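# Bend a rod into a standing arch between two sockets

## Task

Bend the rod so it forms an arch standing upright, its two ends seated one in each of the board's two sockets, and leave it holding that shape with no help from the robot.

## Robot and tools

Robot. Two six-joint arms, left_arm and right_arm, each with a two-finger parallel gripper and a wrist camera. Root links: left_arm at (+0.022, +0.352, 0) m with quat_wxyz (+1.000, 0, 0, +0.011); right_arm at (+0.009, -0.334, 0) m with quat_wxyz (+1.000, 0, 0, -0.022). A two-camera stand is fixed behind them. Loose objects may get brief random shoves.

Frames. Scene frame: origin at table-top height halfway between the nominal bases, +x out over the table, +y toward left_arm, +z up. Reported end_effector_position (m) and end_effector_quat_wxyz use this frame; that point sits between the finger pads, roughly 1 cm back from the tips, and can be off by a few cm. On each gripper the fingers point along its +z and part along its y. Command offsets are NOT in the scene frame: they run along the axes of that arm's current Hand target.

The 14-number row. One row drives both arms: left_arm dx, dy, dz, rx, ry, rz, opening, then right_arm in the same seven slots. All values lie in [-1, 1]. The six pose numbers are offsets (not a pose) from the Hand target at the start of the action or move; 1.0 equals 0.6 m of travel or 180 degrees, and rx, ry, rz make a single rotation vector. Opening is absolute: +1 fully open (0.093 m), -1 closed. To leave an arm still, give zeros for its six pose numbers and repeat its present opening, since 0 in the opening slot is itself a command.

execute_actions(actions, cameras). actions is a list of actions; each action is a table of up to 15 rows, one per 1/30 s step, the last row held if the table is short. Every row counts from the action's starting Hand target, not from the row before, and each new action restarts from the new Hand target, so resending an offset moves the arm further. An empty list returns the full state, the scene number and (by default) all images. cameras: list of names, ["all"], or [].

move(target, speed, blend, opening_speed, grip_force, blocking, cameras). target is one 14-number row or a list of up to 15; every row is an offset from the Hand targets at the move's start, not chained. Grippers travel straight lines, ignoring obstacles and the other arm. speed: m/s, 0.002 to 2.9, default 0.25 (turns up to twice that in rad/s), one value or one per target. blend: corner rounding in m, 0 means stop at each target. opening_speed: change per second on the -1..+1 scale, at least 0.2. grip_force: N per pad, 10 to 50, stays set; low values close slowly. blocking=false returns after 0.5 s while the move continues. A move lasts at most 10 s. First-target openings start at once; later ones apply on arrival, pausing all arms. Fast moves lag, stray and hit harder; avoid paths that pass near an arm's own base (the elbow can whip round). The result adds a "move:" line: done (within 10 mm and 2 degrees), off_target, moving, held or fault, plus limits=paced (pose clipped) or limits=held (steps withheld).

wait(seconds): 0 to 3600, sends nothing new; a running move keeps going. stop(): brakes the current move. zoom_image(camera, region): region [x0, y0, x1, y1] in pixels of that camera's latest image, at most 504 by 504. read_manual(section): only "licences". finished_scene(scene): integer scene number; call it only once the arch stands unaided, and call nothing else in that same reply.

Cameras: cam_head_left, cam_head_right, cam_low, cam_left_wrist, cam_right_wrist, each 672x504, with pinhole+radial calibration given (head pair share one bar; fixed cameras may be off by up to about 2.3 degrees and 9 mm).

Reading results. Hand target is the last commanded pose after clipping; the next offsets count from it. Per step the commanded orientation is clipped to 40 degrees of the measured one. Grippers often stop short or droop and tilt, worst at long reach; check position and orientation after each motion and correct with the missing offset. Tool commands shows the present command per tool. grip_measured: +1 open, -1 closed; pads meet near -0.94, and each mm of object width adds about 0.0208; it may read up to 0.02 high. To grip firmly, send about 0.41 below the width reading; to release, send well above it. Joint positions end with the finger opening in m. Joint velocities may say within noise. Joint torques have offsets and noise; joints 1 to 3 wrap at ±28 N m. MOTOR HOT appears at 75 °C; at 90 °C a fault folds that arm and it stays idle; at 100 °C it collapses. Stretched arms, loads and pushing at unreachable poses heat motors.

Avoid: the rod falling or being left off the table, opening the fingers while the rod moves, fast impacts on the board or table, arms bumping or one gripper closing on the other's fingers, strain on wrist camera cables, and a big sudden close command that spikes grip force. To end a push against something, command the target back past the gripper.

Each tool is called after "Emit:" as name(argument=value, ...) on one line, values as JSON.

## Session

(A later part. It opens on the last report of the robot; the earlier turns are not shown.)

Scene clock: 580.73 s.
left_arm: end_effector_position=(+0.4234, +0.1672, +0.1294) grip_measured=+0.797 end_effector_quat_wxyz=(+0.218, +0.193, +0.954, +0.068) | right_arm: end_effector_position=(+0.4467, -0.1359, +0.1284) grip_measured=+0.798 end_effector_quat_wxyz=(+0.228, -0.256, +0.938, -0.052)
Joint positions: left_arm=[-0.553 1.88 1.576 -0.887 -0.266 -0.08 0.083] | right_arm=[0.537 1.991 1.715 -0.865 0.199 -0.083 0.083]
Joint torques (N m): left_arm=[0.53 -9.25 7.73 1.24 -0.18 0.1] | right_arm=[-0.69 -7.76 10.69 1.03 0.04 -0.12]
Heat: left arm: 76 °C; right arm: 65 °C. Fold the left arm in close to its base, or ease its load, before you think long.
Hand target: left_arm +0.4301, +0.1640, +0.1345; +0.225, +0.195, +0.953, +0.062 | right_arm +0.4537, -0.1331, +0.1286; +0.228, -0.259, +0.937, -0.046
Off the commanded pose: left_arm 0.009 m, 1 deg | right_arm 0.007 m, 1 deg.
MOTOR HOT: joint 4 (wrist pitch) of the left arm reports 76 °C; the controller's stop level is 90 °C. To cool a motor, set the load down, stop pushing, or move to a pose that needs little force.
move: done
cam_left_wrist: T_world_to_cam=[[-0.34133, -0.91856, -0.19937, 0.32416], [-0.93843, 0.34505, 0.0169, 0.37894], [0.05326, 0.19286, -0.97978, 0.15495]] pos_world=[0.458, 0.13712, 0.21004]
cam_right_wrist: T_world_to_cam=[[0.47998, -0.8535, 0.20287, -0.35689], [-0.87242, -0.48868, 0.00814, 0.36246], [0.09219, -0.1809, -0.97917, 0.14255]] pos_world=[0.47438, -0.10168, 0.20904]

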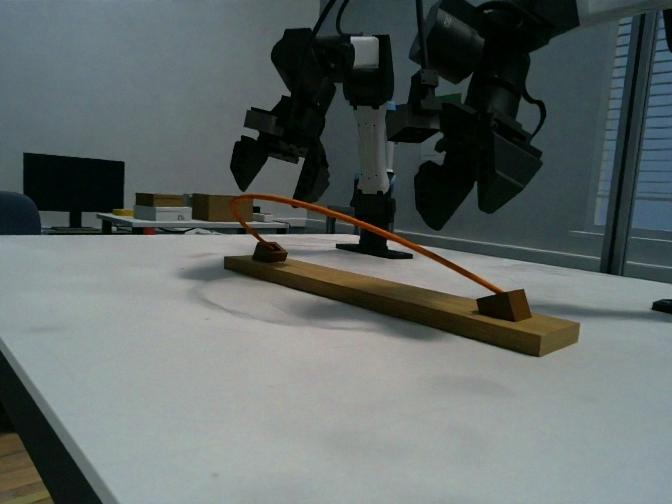

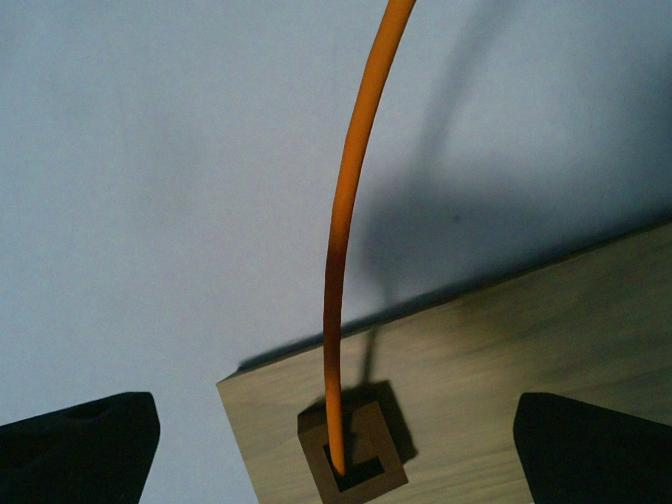

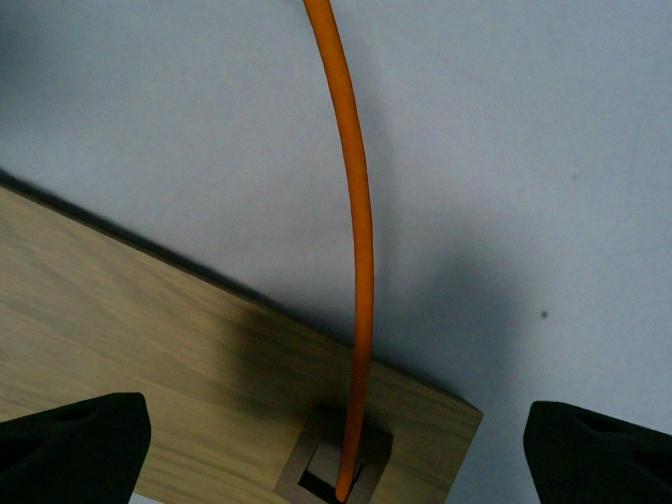

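Emit:
move(target=[[-0.0067,0,0.1023,0,0,0,0.8, 0.0055,-0.008,0.11,0,0,0,0.8],[-0.0067,0,0.1023,0,0,0,-1, 0.0055,-0.008,0.11,0,0,0,-1]], speed=0.15, opening_speed=1.5, cameras=["cam_low", "cam_left_wrist", "cam_right_wrist"])

Scene clock: 607.47 s.
left_arm: end_effector_position=(+0.4554, +0.1690, +0.0819) grip_measured=-0.931 end_effector_quat_wxyz=(+0.215, +0.201, +0.953, +0.071) | right_arm: end_effector_position=(+0.4810, -0.1374, +0.0816) grip_measured=-0.926 end_effector_quat_wxyz=(+0.235, -0.261, +0.935, -0.052)
Joint positions: left_arm=[-0.51 2.01 1.567 -0.742 -0.251 -0.022 0.001] | right_arm=[0.498 2.115 1.707 -0.708 0.182 -0.133 0.001]
Joint torques (N m): left_arm=[0.17 -10.41 5.98 1.55 -0.17 -0.11] | right_arm=[-0.61 -8.47 7.16 1.3 0.02 0.02]
Heat: left arm: 67 °C; right arm: 59 °C.
Hand target: left_arm +0.4611, +0.1643, +0.0813; +0.225, +0.195, +0.953, +0.062 | right_arm +0.4833, -0.1368, +0.0696; +0.229, -0.259, +0.937, -0.046
Off the commanded pose: left_arm 0.008 m, 2 deg | right_arm 0.012 m, 1 deg.
MOTOR HOT: cleared for the motors of the left arm.
move: off_target (right_arm); target 2's new opening was sent with right_arm's hand 0.012 m and 1 deg from that target
cam_left_wrist: T_world_to_cam=[[-0.35543, -0.91138, -0.20752, 0.33309], [-0.93325, 0.35839, 0.02446, 0.40396], [0.05208, 0.20236, -0.97793, 0.10513]] pos_world=[0.48991, 0.13752, 0.16205]
cam_right_wrist: T_world_to_cam=[[0.48705, -0.84784, 0.20966, -0.36829], [-0.86648, -0.49918, -0.00575, 0.38891], [0.10953, -0.17886, -0.97776, 0.08518]] pos_world=[0.50702, -0.10288, 0.16274]

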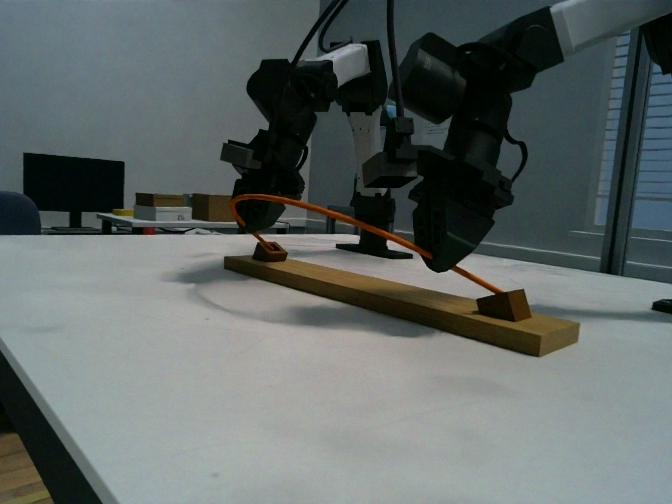

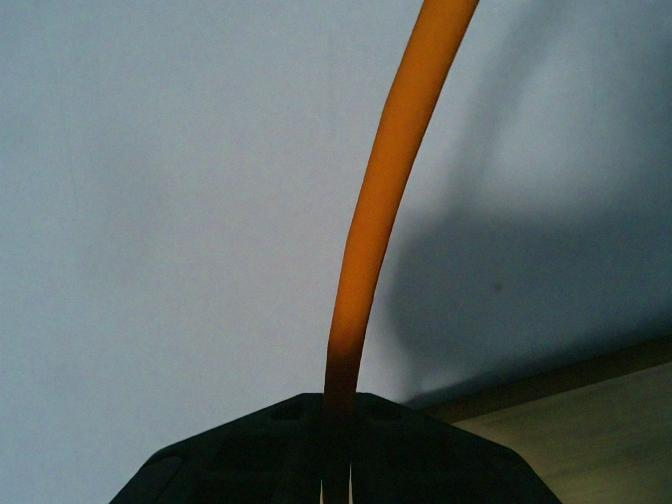

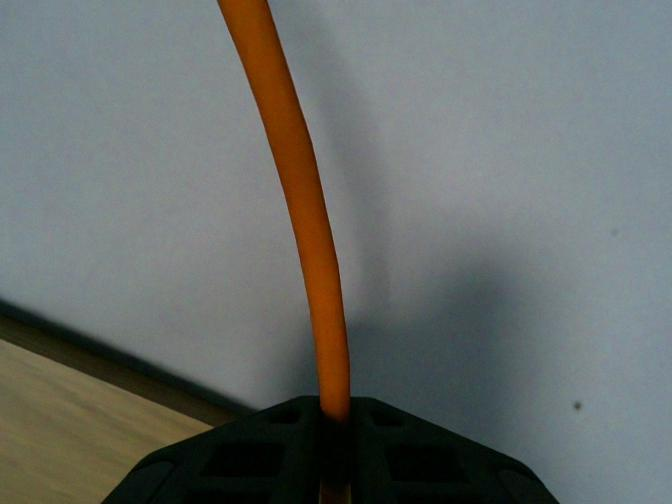

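Emit:
move(target=[[0.0063,-0.0009,-0.0558,-0.053,-0.104,0,-1, 0.0013,0.0028,-0.0653,0.053,-0.104,0,-1],[0.0263,-0.0167,-0.097,-0.106,-0.2079,0,-1, 0.03,0.0218,-0.1013,0.106,-0.2079,0,-1],[0.0588,-0.0383,-0.1258,-0.1589,-0.3119,0,-1, 0.071,0.0475,-0.125,0.1589,-0.3119,0,-1]], speed=0.2, blend=0.015, cameras=["cam_low", "cam_head_left", "cam_left_wrist", "cam_right_wrist"])

Emit:
zoom_image(camera="cam_low", region=[450, 240, 590, 345])

Emit:
zoom_image(camera="cam_low", region=[220, 215, 320, 290])

Scene clock: 681.13 s.
left_arm: end_effector_position=(+0.3916, +0.1623, +0.1259) grip_measured=-0.941 end_effector_quat_wxyz=(+0.667, +0.144, +0.701, +0.206) | right_arm: end_effector_position=(+0.4071, -0.1391, +0.1266) grip_measured=-0.937 end_effector_quat_wxyz=(+0.699, -0.182, +0.676, -0.149)
Joint positions: left_arm=[-0.816 1.913 0.535 1.337 -0.89 0.47 0] | right_arm=[0.723 1.987 0.562 1.449 0.626 -0.487 0]
Joint torques (N m): left_arm=[-0.79 -6.6 3.29 2.72 0.05 -0.05] | right_arm=[0.66 -4.72 3.28 1.9 -0.03 0.16]
Heat: left arm: 61 °C; right arm: 55 °C.
Hand target: left_arm +0.3901, +0.1550, +0.1297; +0.682, +0.142, +0.693, +0.188 | right_arm +0.4037, -0.1363, +0.1132; +0.693, -0.188, +0.682, -0.141
Off the commanded pose: left_arm 0.008 m, 3 deg | right_arm 0.014 m, 2 deg.
move: off_target (left_arm, right_arm)
cam_left_wrist: T_world_to_cam=[[0.05944, -0.87748, -0.47592, 0.17933], [-0.47454, 0.39461, -0.78682, 0.26249], [0.87822, 0.27261, -0.39295, -0.25566]] pos_world=[0.33843, 0.12347, 0.19142]
cam_right_wrist: T_world_to_cam=[[0.05716, -0.87954, 0.47238, -0.20575], [-0.37285, -0.45772, -0.80714, 0.23053], [0.92613, -0.12999, -0.3541, -0.26766]] pos_world=[0.34561, -0.11024, 0.18848]
Images, in order (width x height): cam_head_left 672x504, cam_low 672x504, cam_left_wrist 672x504, cam_right_wrist 672x504.

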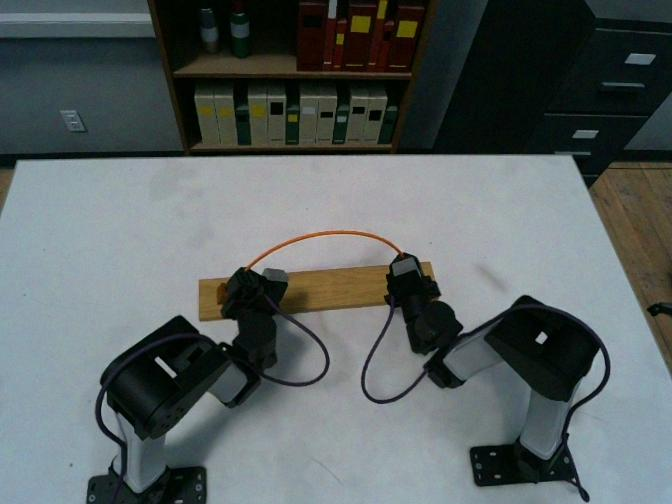

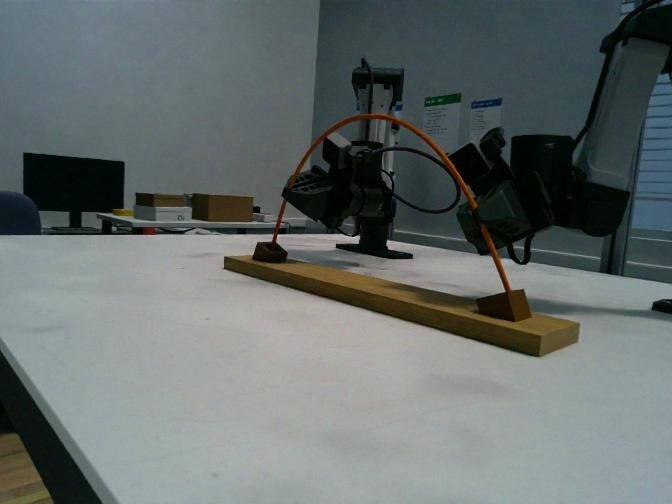

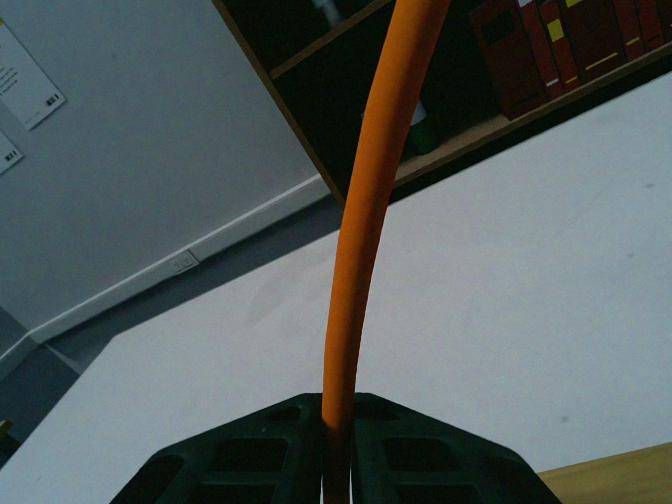

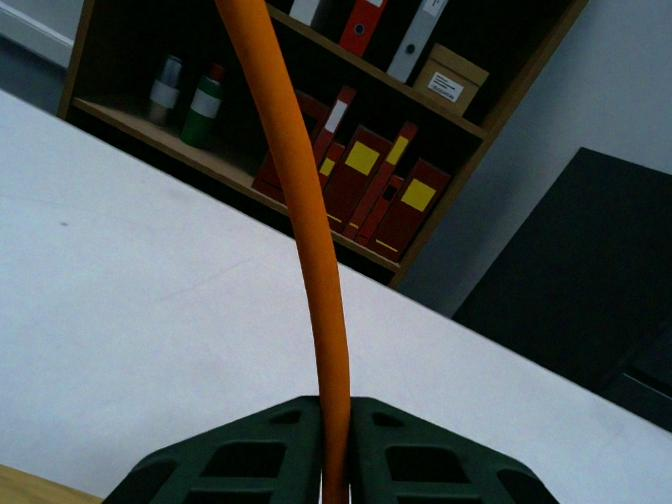

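Scaled by 3.600.

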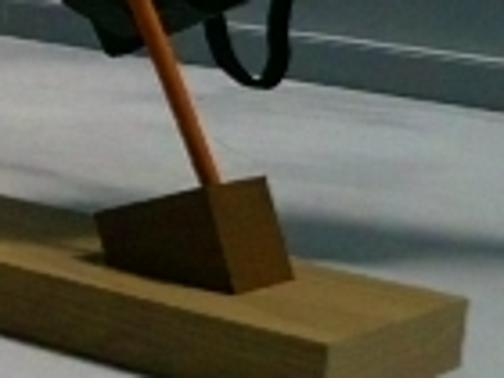

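Scaled by 5.040.

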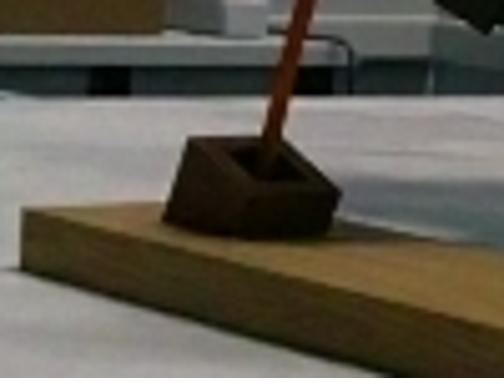

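Emit:
move(target=[[0.0313,-0.0047,0,0,0,0,-1, 0.0217,0.0054,0,0,0,0,-1]], speed=0.06, cameras=["cam_low", "cam_head_left", "cam_head_right"])

Emit:
zoom_image(camera="cam_low", region=[220, 215, 320, 290])

Scene clock: 701.07 s.
left_arm: end_effector_position=(+0.3906, +0.1633, +0.1245) grip_measured=-0.941 end_effector_quat_wxyz=(+0.682, +0.130, +0.692, +0.198) | right_arm: end_effector_position=(+0.4078, -0.1373, +0.1215) grip_measured=-0.937 end_effector_quat_wxyz=(+0.697, -0.187, +0.676, -0.150)
Joint positions: left_arm=[-0.816 1.967 0.525 1.456 -0.89 0.48 0] | right_arm=[0.723 2.009 0.567 1.463 0.62 -0.494 0]
Joint torques (N m): left_arm=[0.34 -4.15 2.07 2.49 0.19 -0.16] | right_arm=[-0.2 -2.45 2.02 2.31 -0.04 0.22]
Heat: left arm: 62 °C; right arm: 56 °C.
Hand target: left_arm +0.3897, +0.1610, +0.1116; +0.681, +0.142, +0.693, +0.188 | right_arm +0.4038, -0.1393, +0.1001; +0.693, -0.188, +0.682, -0.141
Off the commanded pose: left_arm 0.013 m, 2 deg | right_arm 0.022 m, 1 deg.
move: off_target (left_arm, right_arm)
Images, in order (width x height): cam_head_left 672x504, cam_head_right 672x504, cam_low 672x504.

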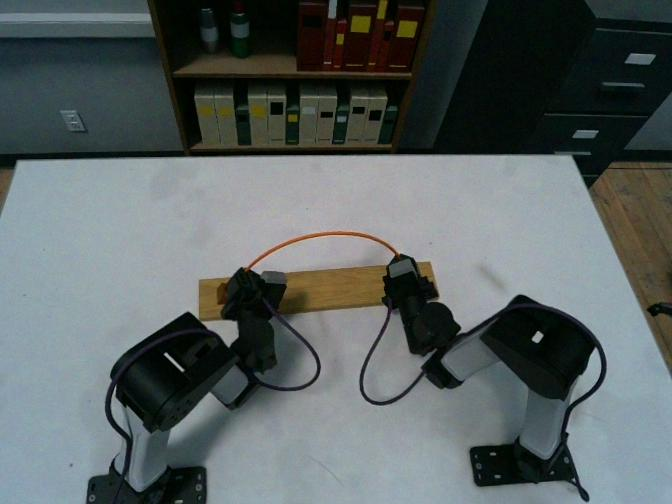

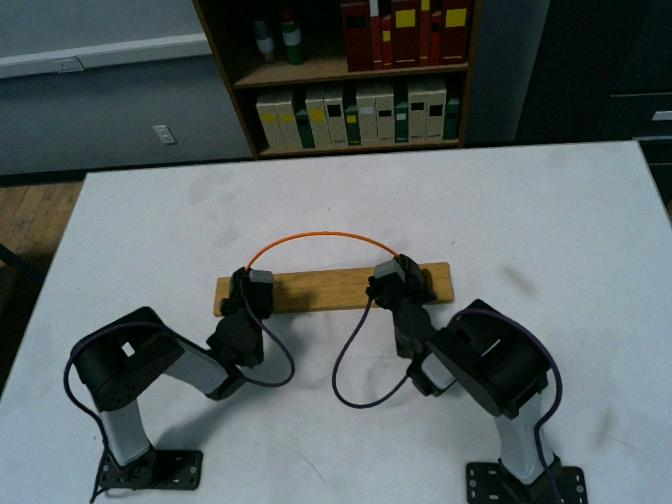

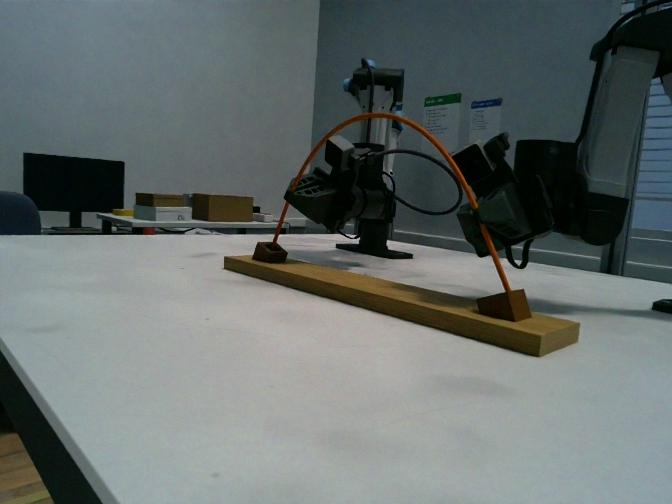

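Scaled by 5.040.

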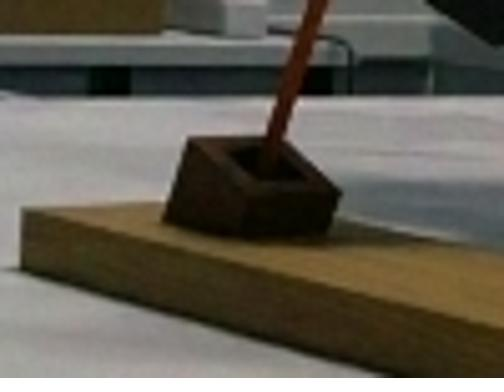

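Emit:
move(target=[[-0.0089,0.0045,-0.0067,-0.005,-0.0099,0,-1, -0.0148,-0.0076,-0.0067,0.005,-0.0099,0,-1],[-0.0089,0.0045,-0.0067,-0.005,-0.0099,0,-1, -0.0148,-0.0076,-0.0067,0.005,-0.0099,0,-0.6],[-0.0089,0.0045,-0.0067,-0.005,-0.0099,0,-0.6, -0.0148,-0.0076,-0.0067,0.005,-0.0099,0,-0.6]], speed=0.05, opening_speed=0.35, cameras=["cam_low", "cam_head_left", "cam_left_wrist", "cam_right_wrist"])

Scene clock: 743.23 s.
left_arm: end_effector_position=(+0.3882, +0.1642, +0.1127) grip_measured=-0.602 end_effector_quat_wxyz=(+0.670, +0.152, +0.695, +0.213) | right_arm: end_effector_position=(+0.4057, -0.1412, +0.1112) grip_measured=-0.601 end_effector_quat_wxyz=(+0.686, -0.196, +0.682, -0.160)
Joint positions: left_arm=[-0.818 1.991 0.513 1.461 -0.888 0.509 0.016] | right_arm=[0.721 2.024 0.553 1.463 0.627 -0.505 0.016]
Joint torques (N m): left_arm=[-0.38 -5.65 2.1 3.23 0.06 -0.1] | right_arm=[0.69 -4.63 2.02 2.66 -0.02 0.13]
Heat: left arm: 64 °C; right arm: 61 °C.
Hand target: left_arm +0.3856, +0.1607, +0.1176; +0.693, +0.139, +0.681, +0.191 | right_arm +0.3998, -0.1396, +0.1102; +0.705, -0.185, +0.670, -0.143
Off the commanded pose: left_arm 0.007 m, 4 deg | right_arm 0.006 m, 3 deg.
joint sent to its limit (left arm) — joint 4 (wrist pitch), upper limit. The joint targets still meet the commanded pose.
joint sent to its limit (right arm) — joint 4 (wrist pitch), upper limit. The joint targets still meet the commanded pose.
move: off_target (left_arm, right_arm); target 2's new opening was sent with right_arm's hand 0.015 m and 2 deg from that target
cam_left_wrist: T_world_to_cam=[[0.06051, -0.86666, -0.49522, 0.17482], [-0.46319, 0.4151, -0.78304, 0.24146], [0.88419, 0.27676, -0.37631, -0.26324]] pos_world=[0.33402, 0.12414, 0.17659]
cam_right_wrist: T_world_to_cam=[[0.06692, -0.8612, 0.50384, -0.2052], [-0.39398, -0.48675, -0.77965, 0.21807], [0.91668, -0.14633, -0.37187, -0.26861]] pos_world=[0.34588, -0.10988, 0.17352]
Images, in order (width x height): cam_head_left 672x504, cam_low 672x504, cam_left_wrist 672x504, cam_right_wrist 672x504.

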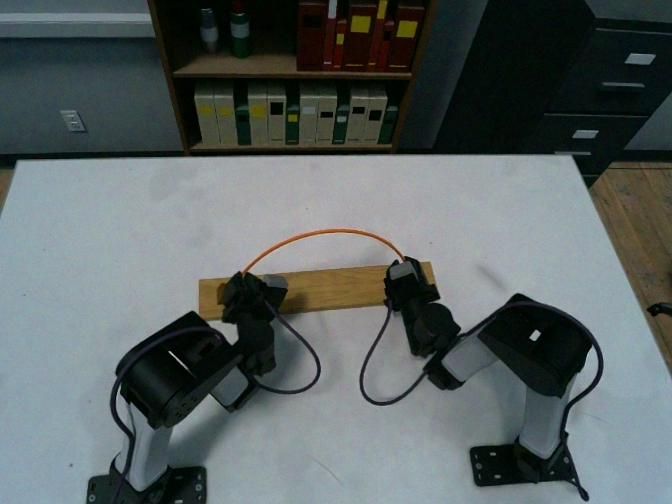

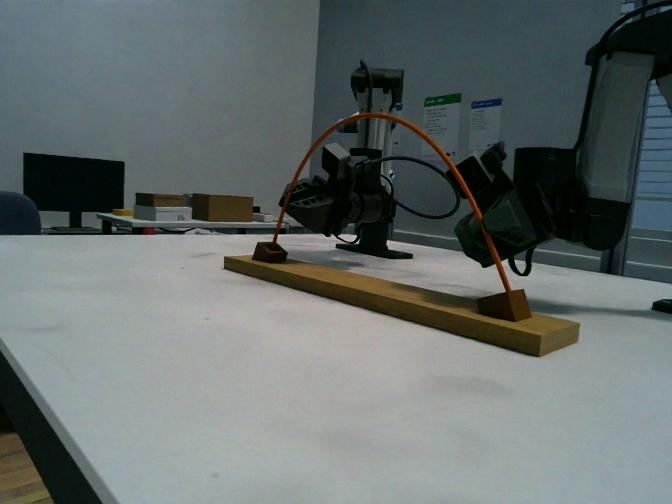

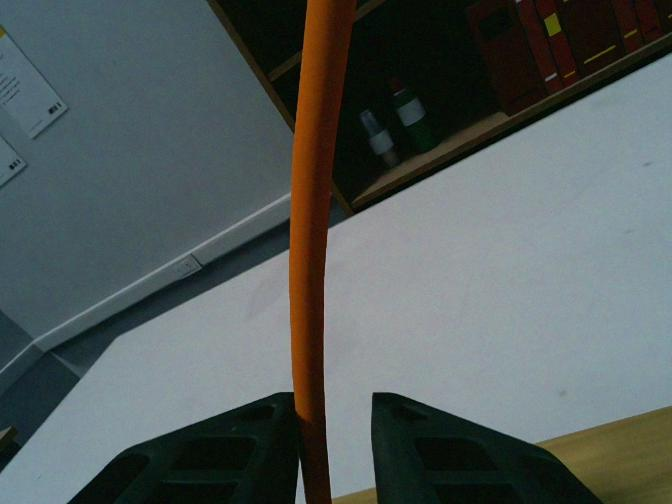

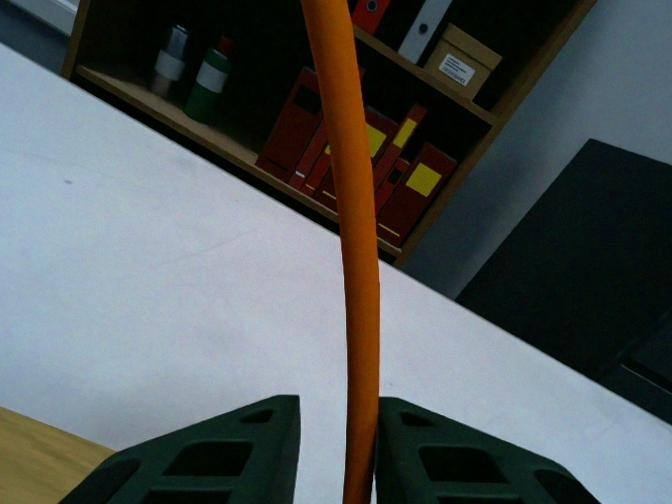

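Emit:
move(target=[[0,0,0,0,0,0,0.4, 0,0,0,0,0,0,0.4],[0,0,-0.2,0,0,0,0.4, 0,0,-0.2,0,0,0,0.4]], speed=[0.05, 0.15], opening_speed=0.5, cameras=["cam_low", "cam_head_left", "cam_left_wrist", "cam_right_wrist"])

Emit:
zoom_image(camera="cam_low", region=[450, 240, 590, 345])

Emit:
zoom_image(camera="cam_low", region=[220, 215, 320, 290])

Scene clock: 764.10 s.
left_arm: end_effector_position=(+0.2673, +0.1530, +0.0947) grip_measured=+0.397 end_effector_quat_wxyz=(+0.652, +0.187, +0.699, +0.225) | right_arm: end_effector_position=(+0.2816, -0.1489, +0.0832) grip_measured=+0.398 end_effector_quat_wxyz=(+0.643, -0.231, +0.709, -0.174)
Joint positions: left_arm=[-1.239 1.902 0.273 1.461 -1.285 0.432 0.064] | right_arm=[1.074 1.861 0.199 1.46 0.971 -0.412 0.064]
Joint torques (N m): left_arm=[-0.39 -8.43 1.94 2.96 -0.32 -0.13] | right_arm=[0.66 -7.01 2.04 2.53 0.3 0.11]
Heat: left arm: 68 °C; right arm: 63 °C.
Hand target: left_arm +0.2660, +0.1525, +0.1136; +0.693, +0.139, +0.681, +0.191 | right_arm +0.2802, -0.1479, +0.1060; +0.705, -0.185, +0.670, -0.144
Off the commanded pose: left_arm 0.019 m, 8 deg | right_arm 0.023 m, 11 deg.
joint sent to its limit (left arm) — joint 4 (wrist pitch), upper limit. The joint targets are off in orientation, not in position.
joint sent to its limit (right arm) — joint 4 (wrist pitch), upper limit. The joint targets are off in orientation, not in position.
move: off_target (left_arm, right_arm)
cam_left_wrist: T_world_to_cam=[[0.01921, -0.8322, -0.55414, 0.17493], [-0.48429, 0.47714, -0.73335, 0.16751], [0.8747, 0.28245, -0.39386, -0.15667]] pos_world=[0.2148, 0.1099, 0.15807]
cam_right_wrist: T_world_to_cam=[[0.12515, -0.82112, 0.55686, -0.2043], [-0.46797, -0.54377, -0.69665, 0.149], [0.87484, -0.17341, -0.45231, -0.15187]] pos_world=[0.22816, -0.11306, 0.14888]
Images, in order (width x height): cam_head_left 672x504, cam_low 672x504, cam_left_wrist 672x504, cam_right_wrist 672x504.

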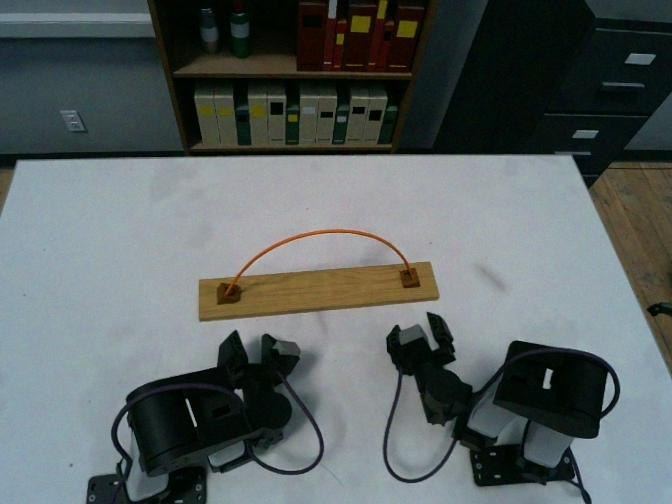

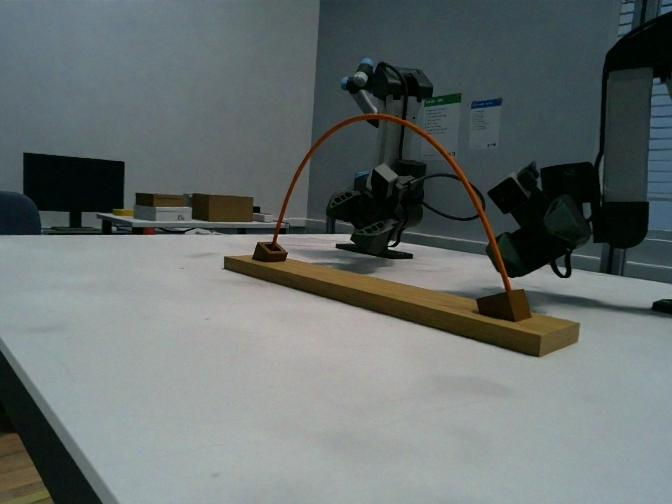

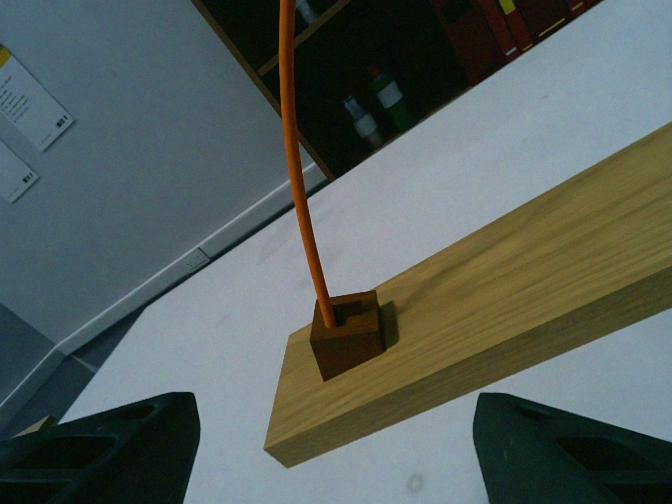

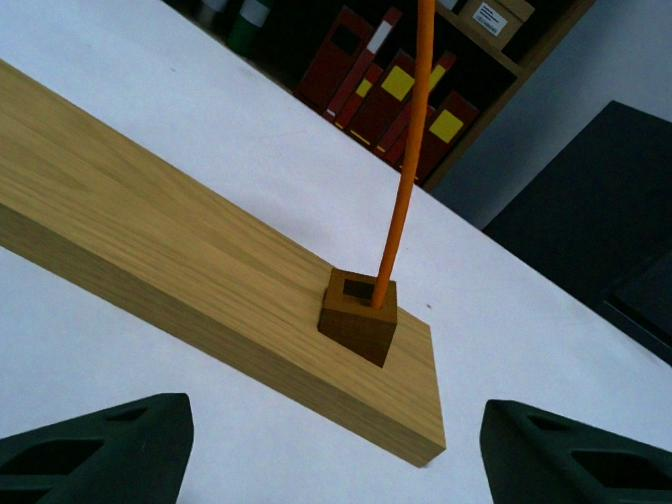

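Scaled by 3.600.

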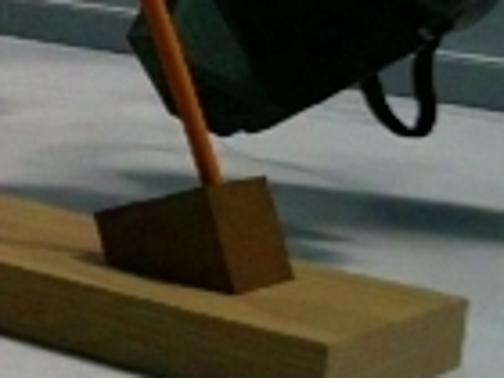

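Scaled by 5.040.

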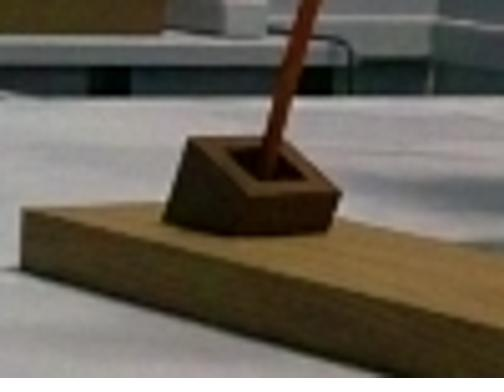

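Emit:
finished_scene(scene=2)

The scene is finished: the task was done.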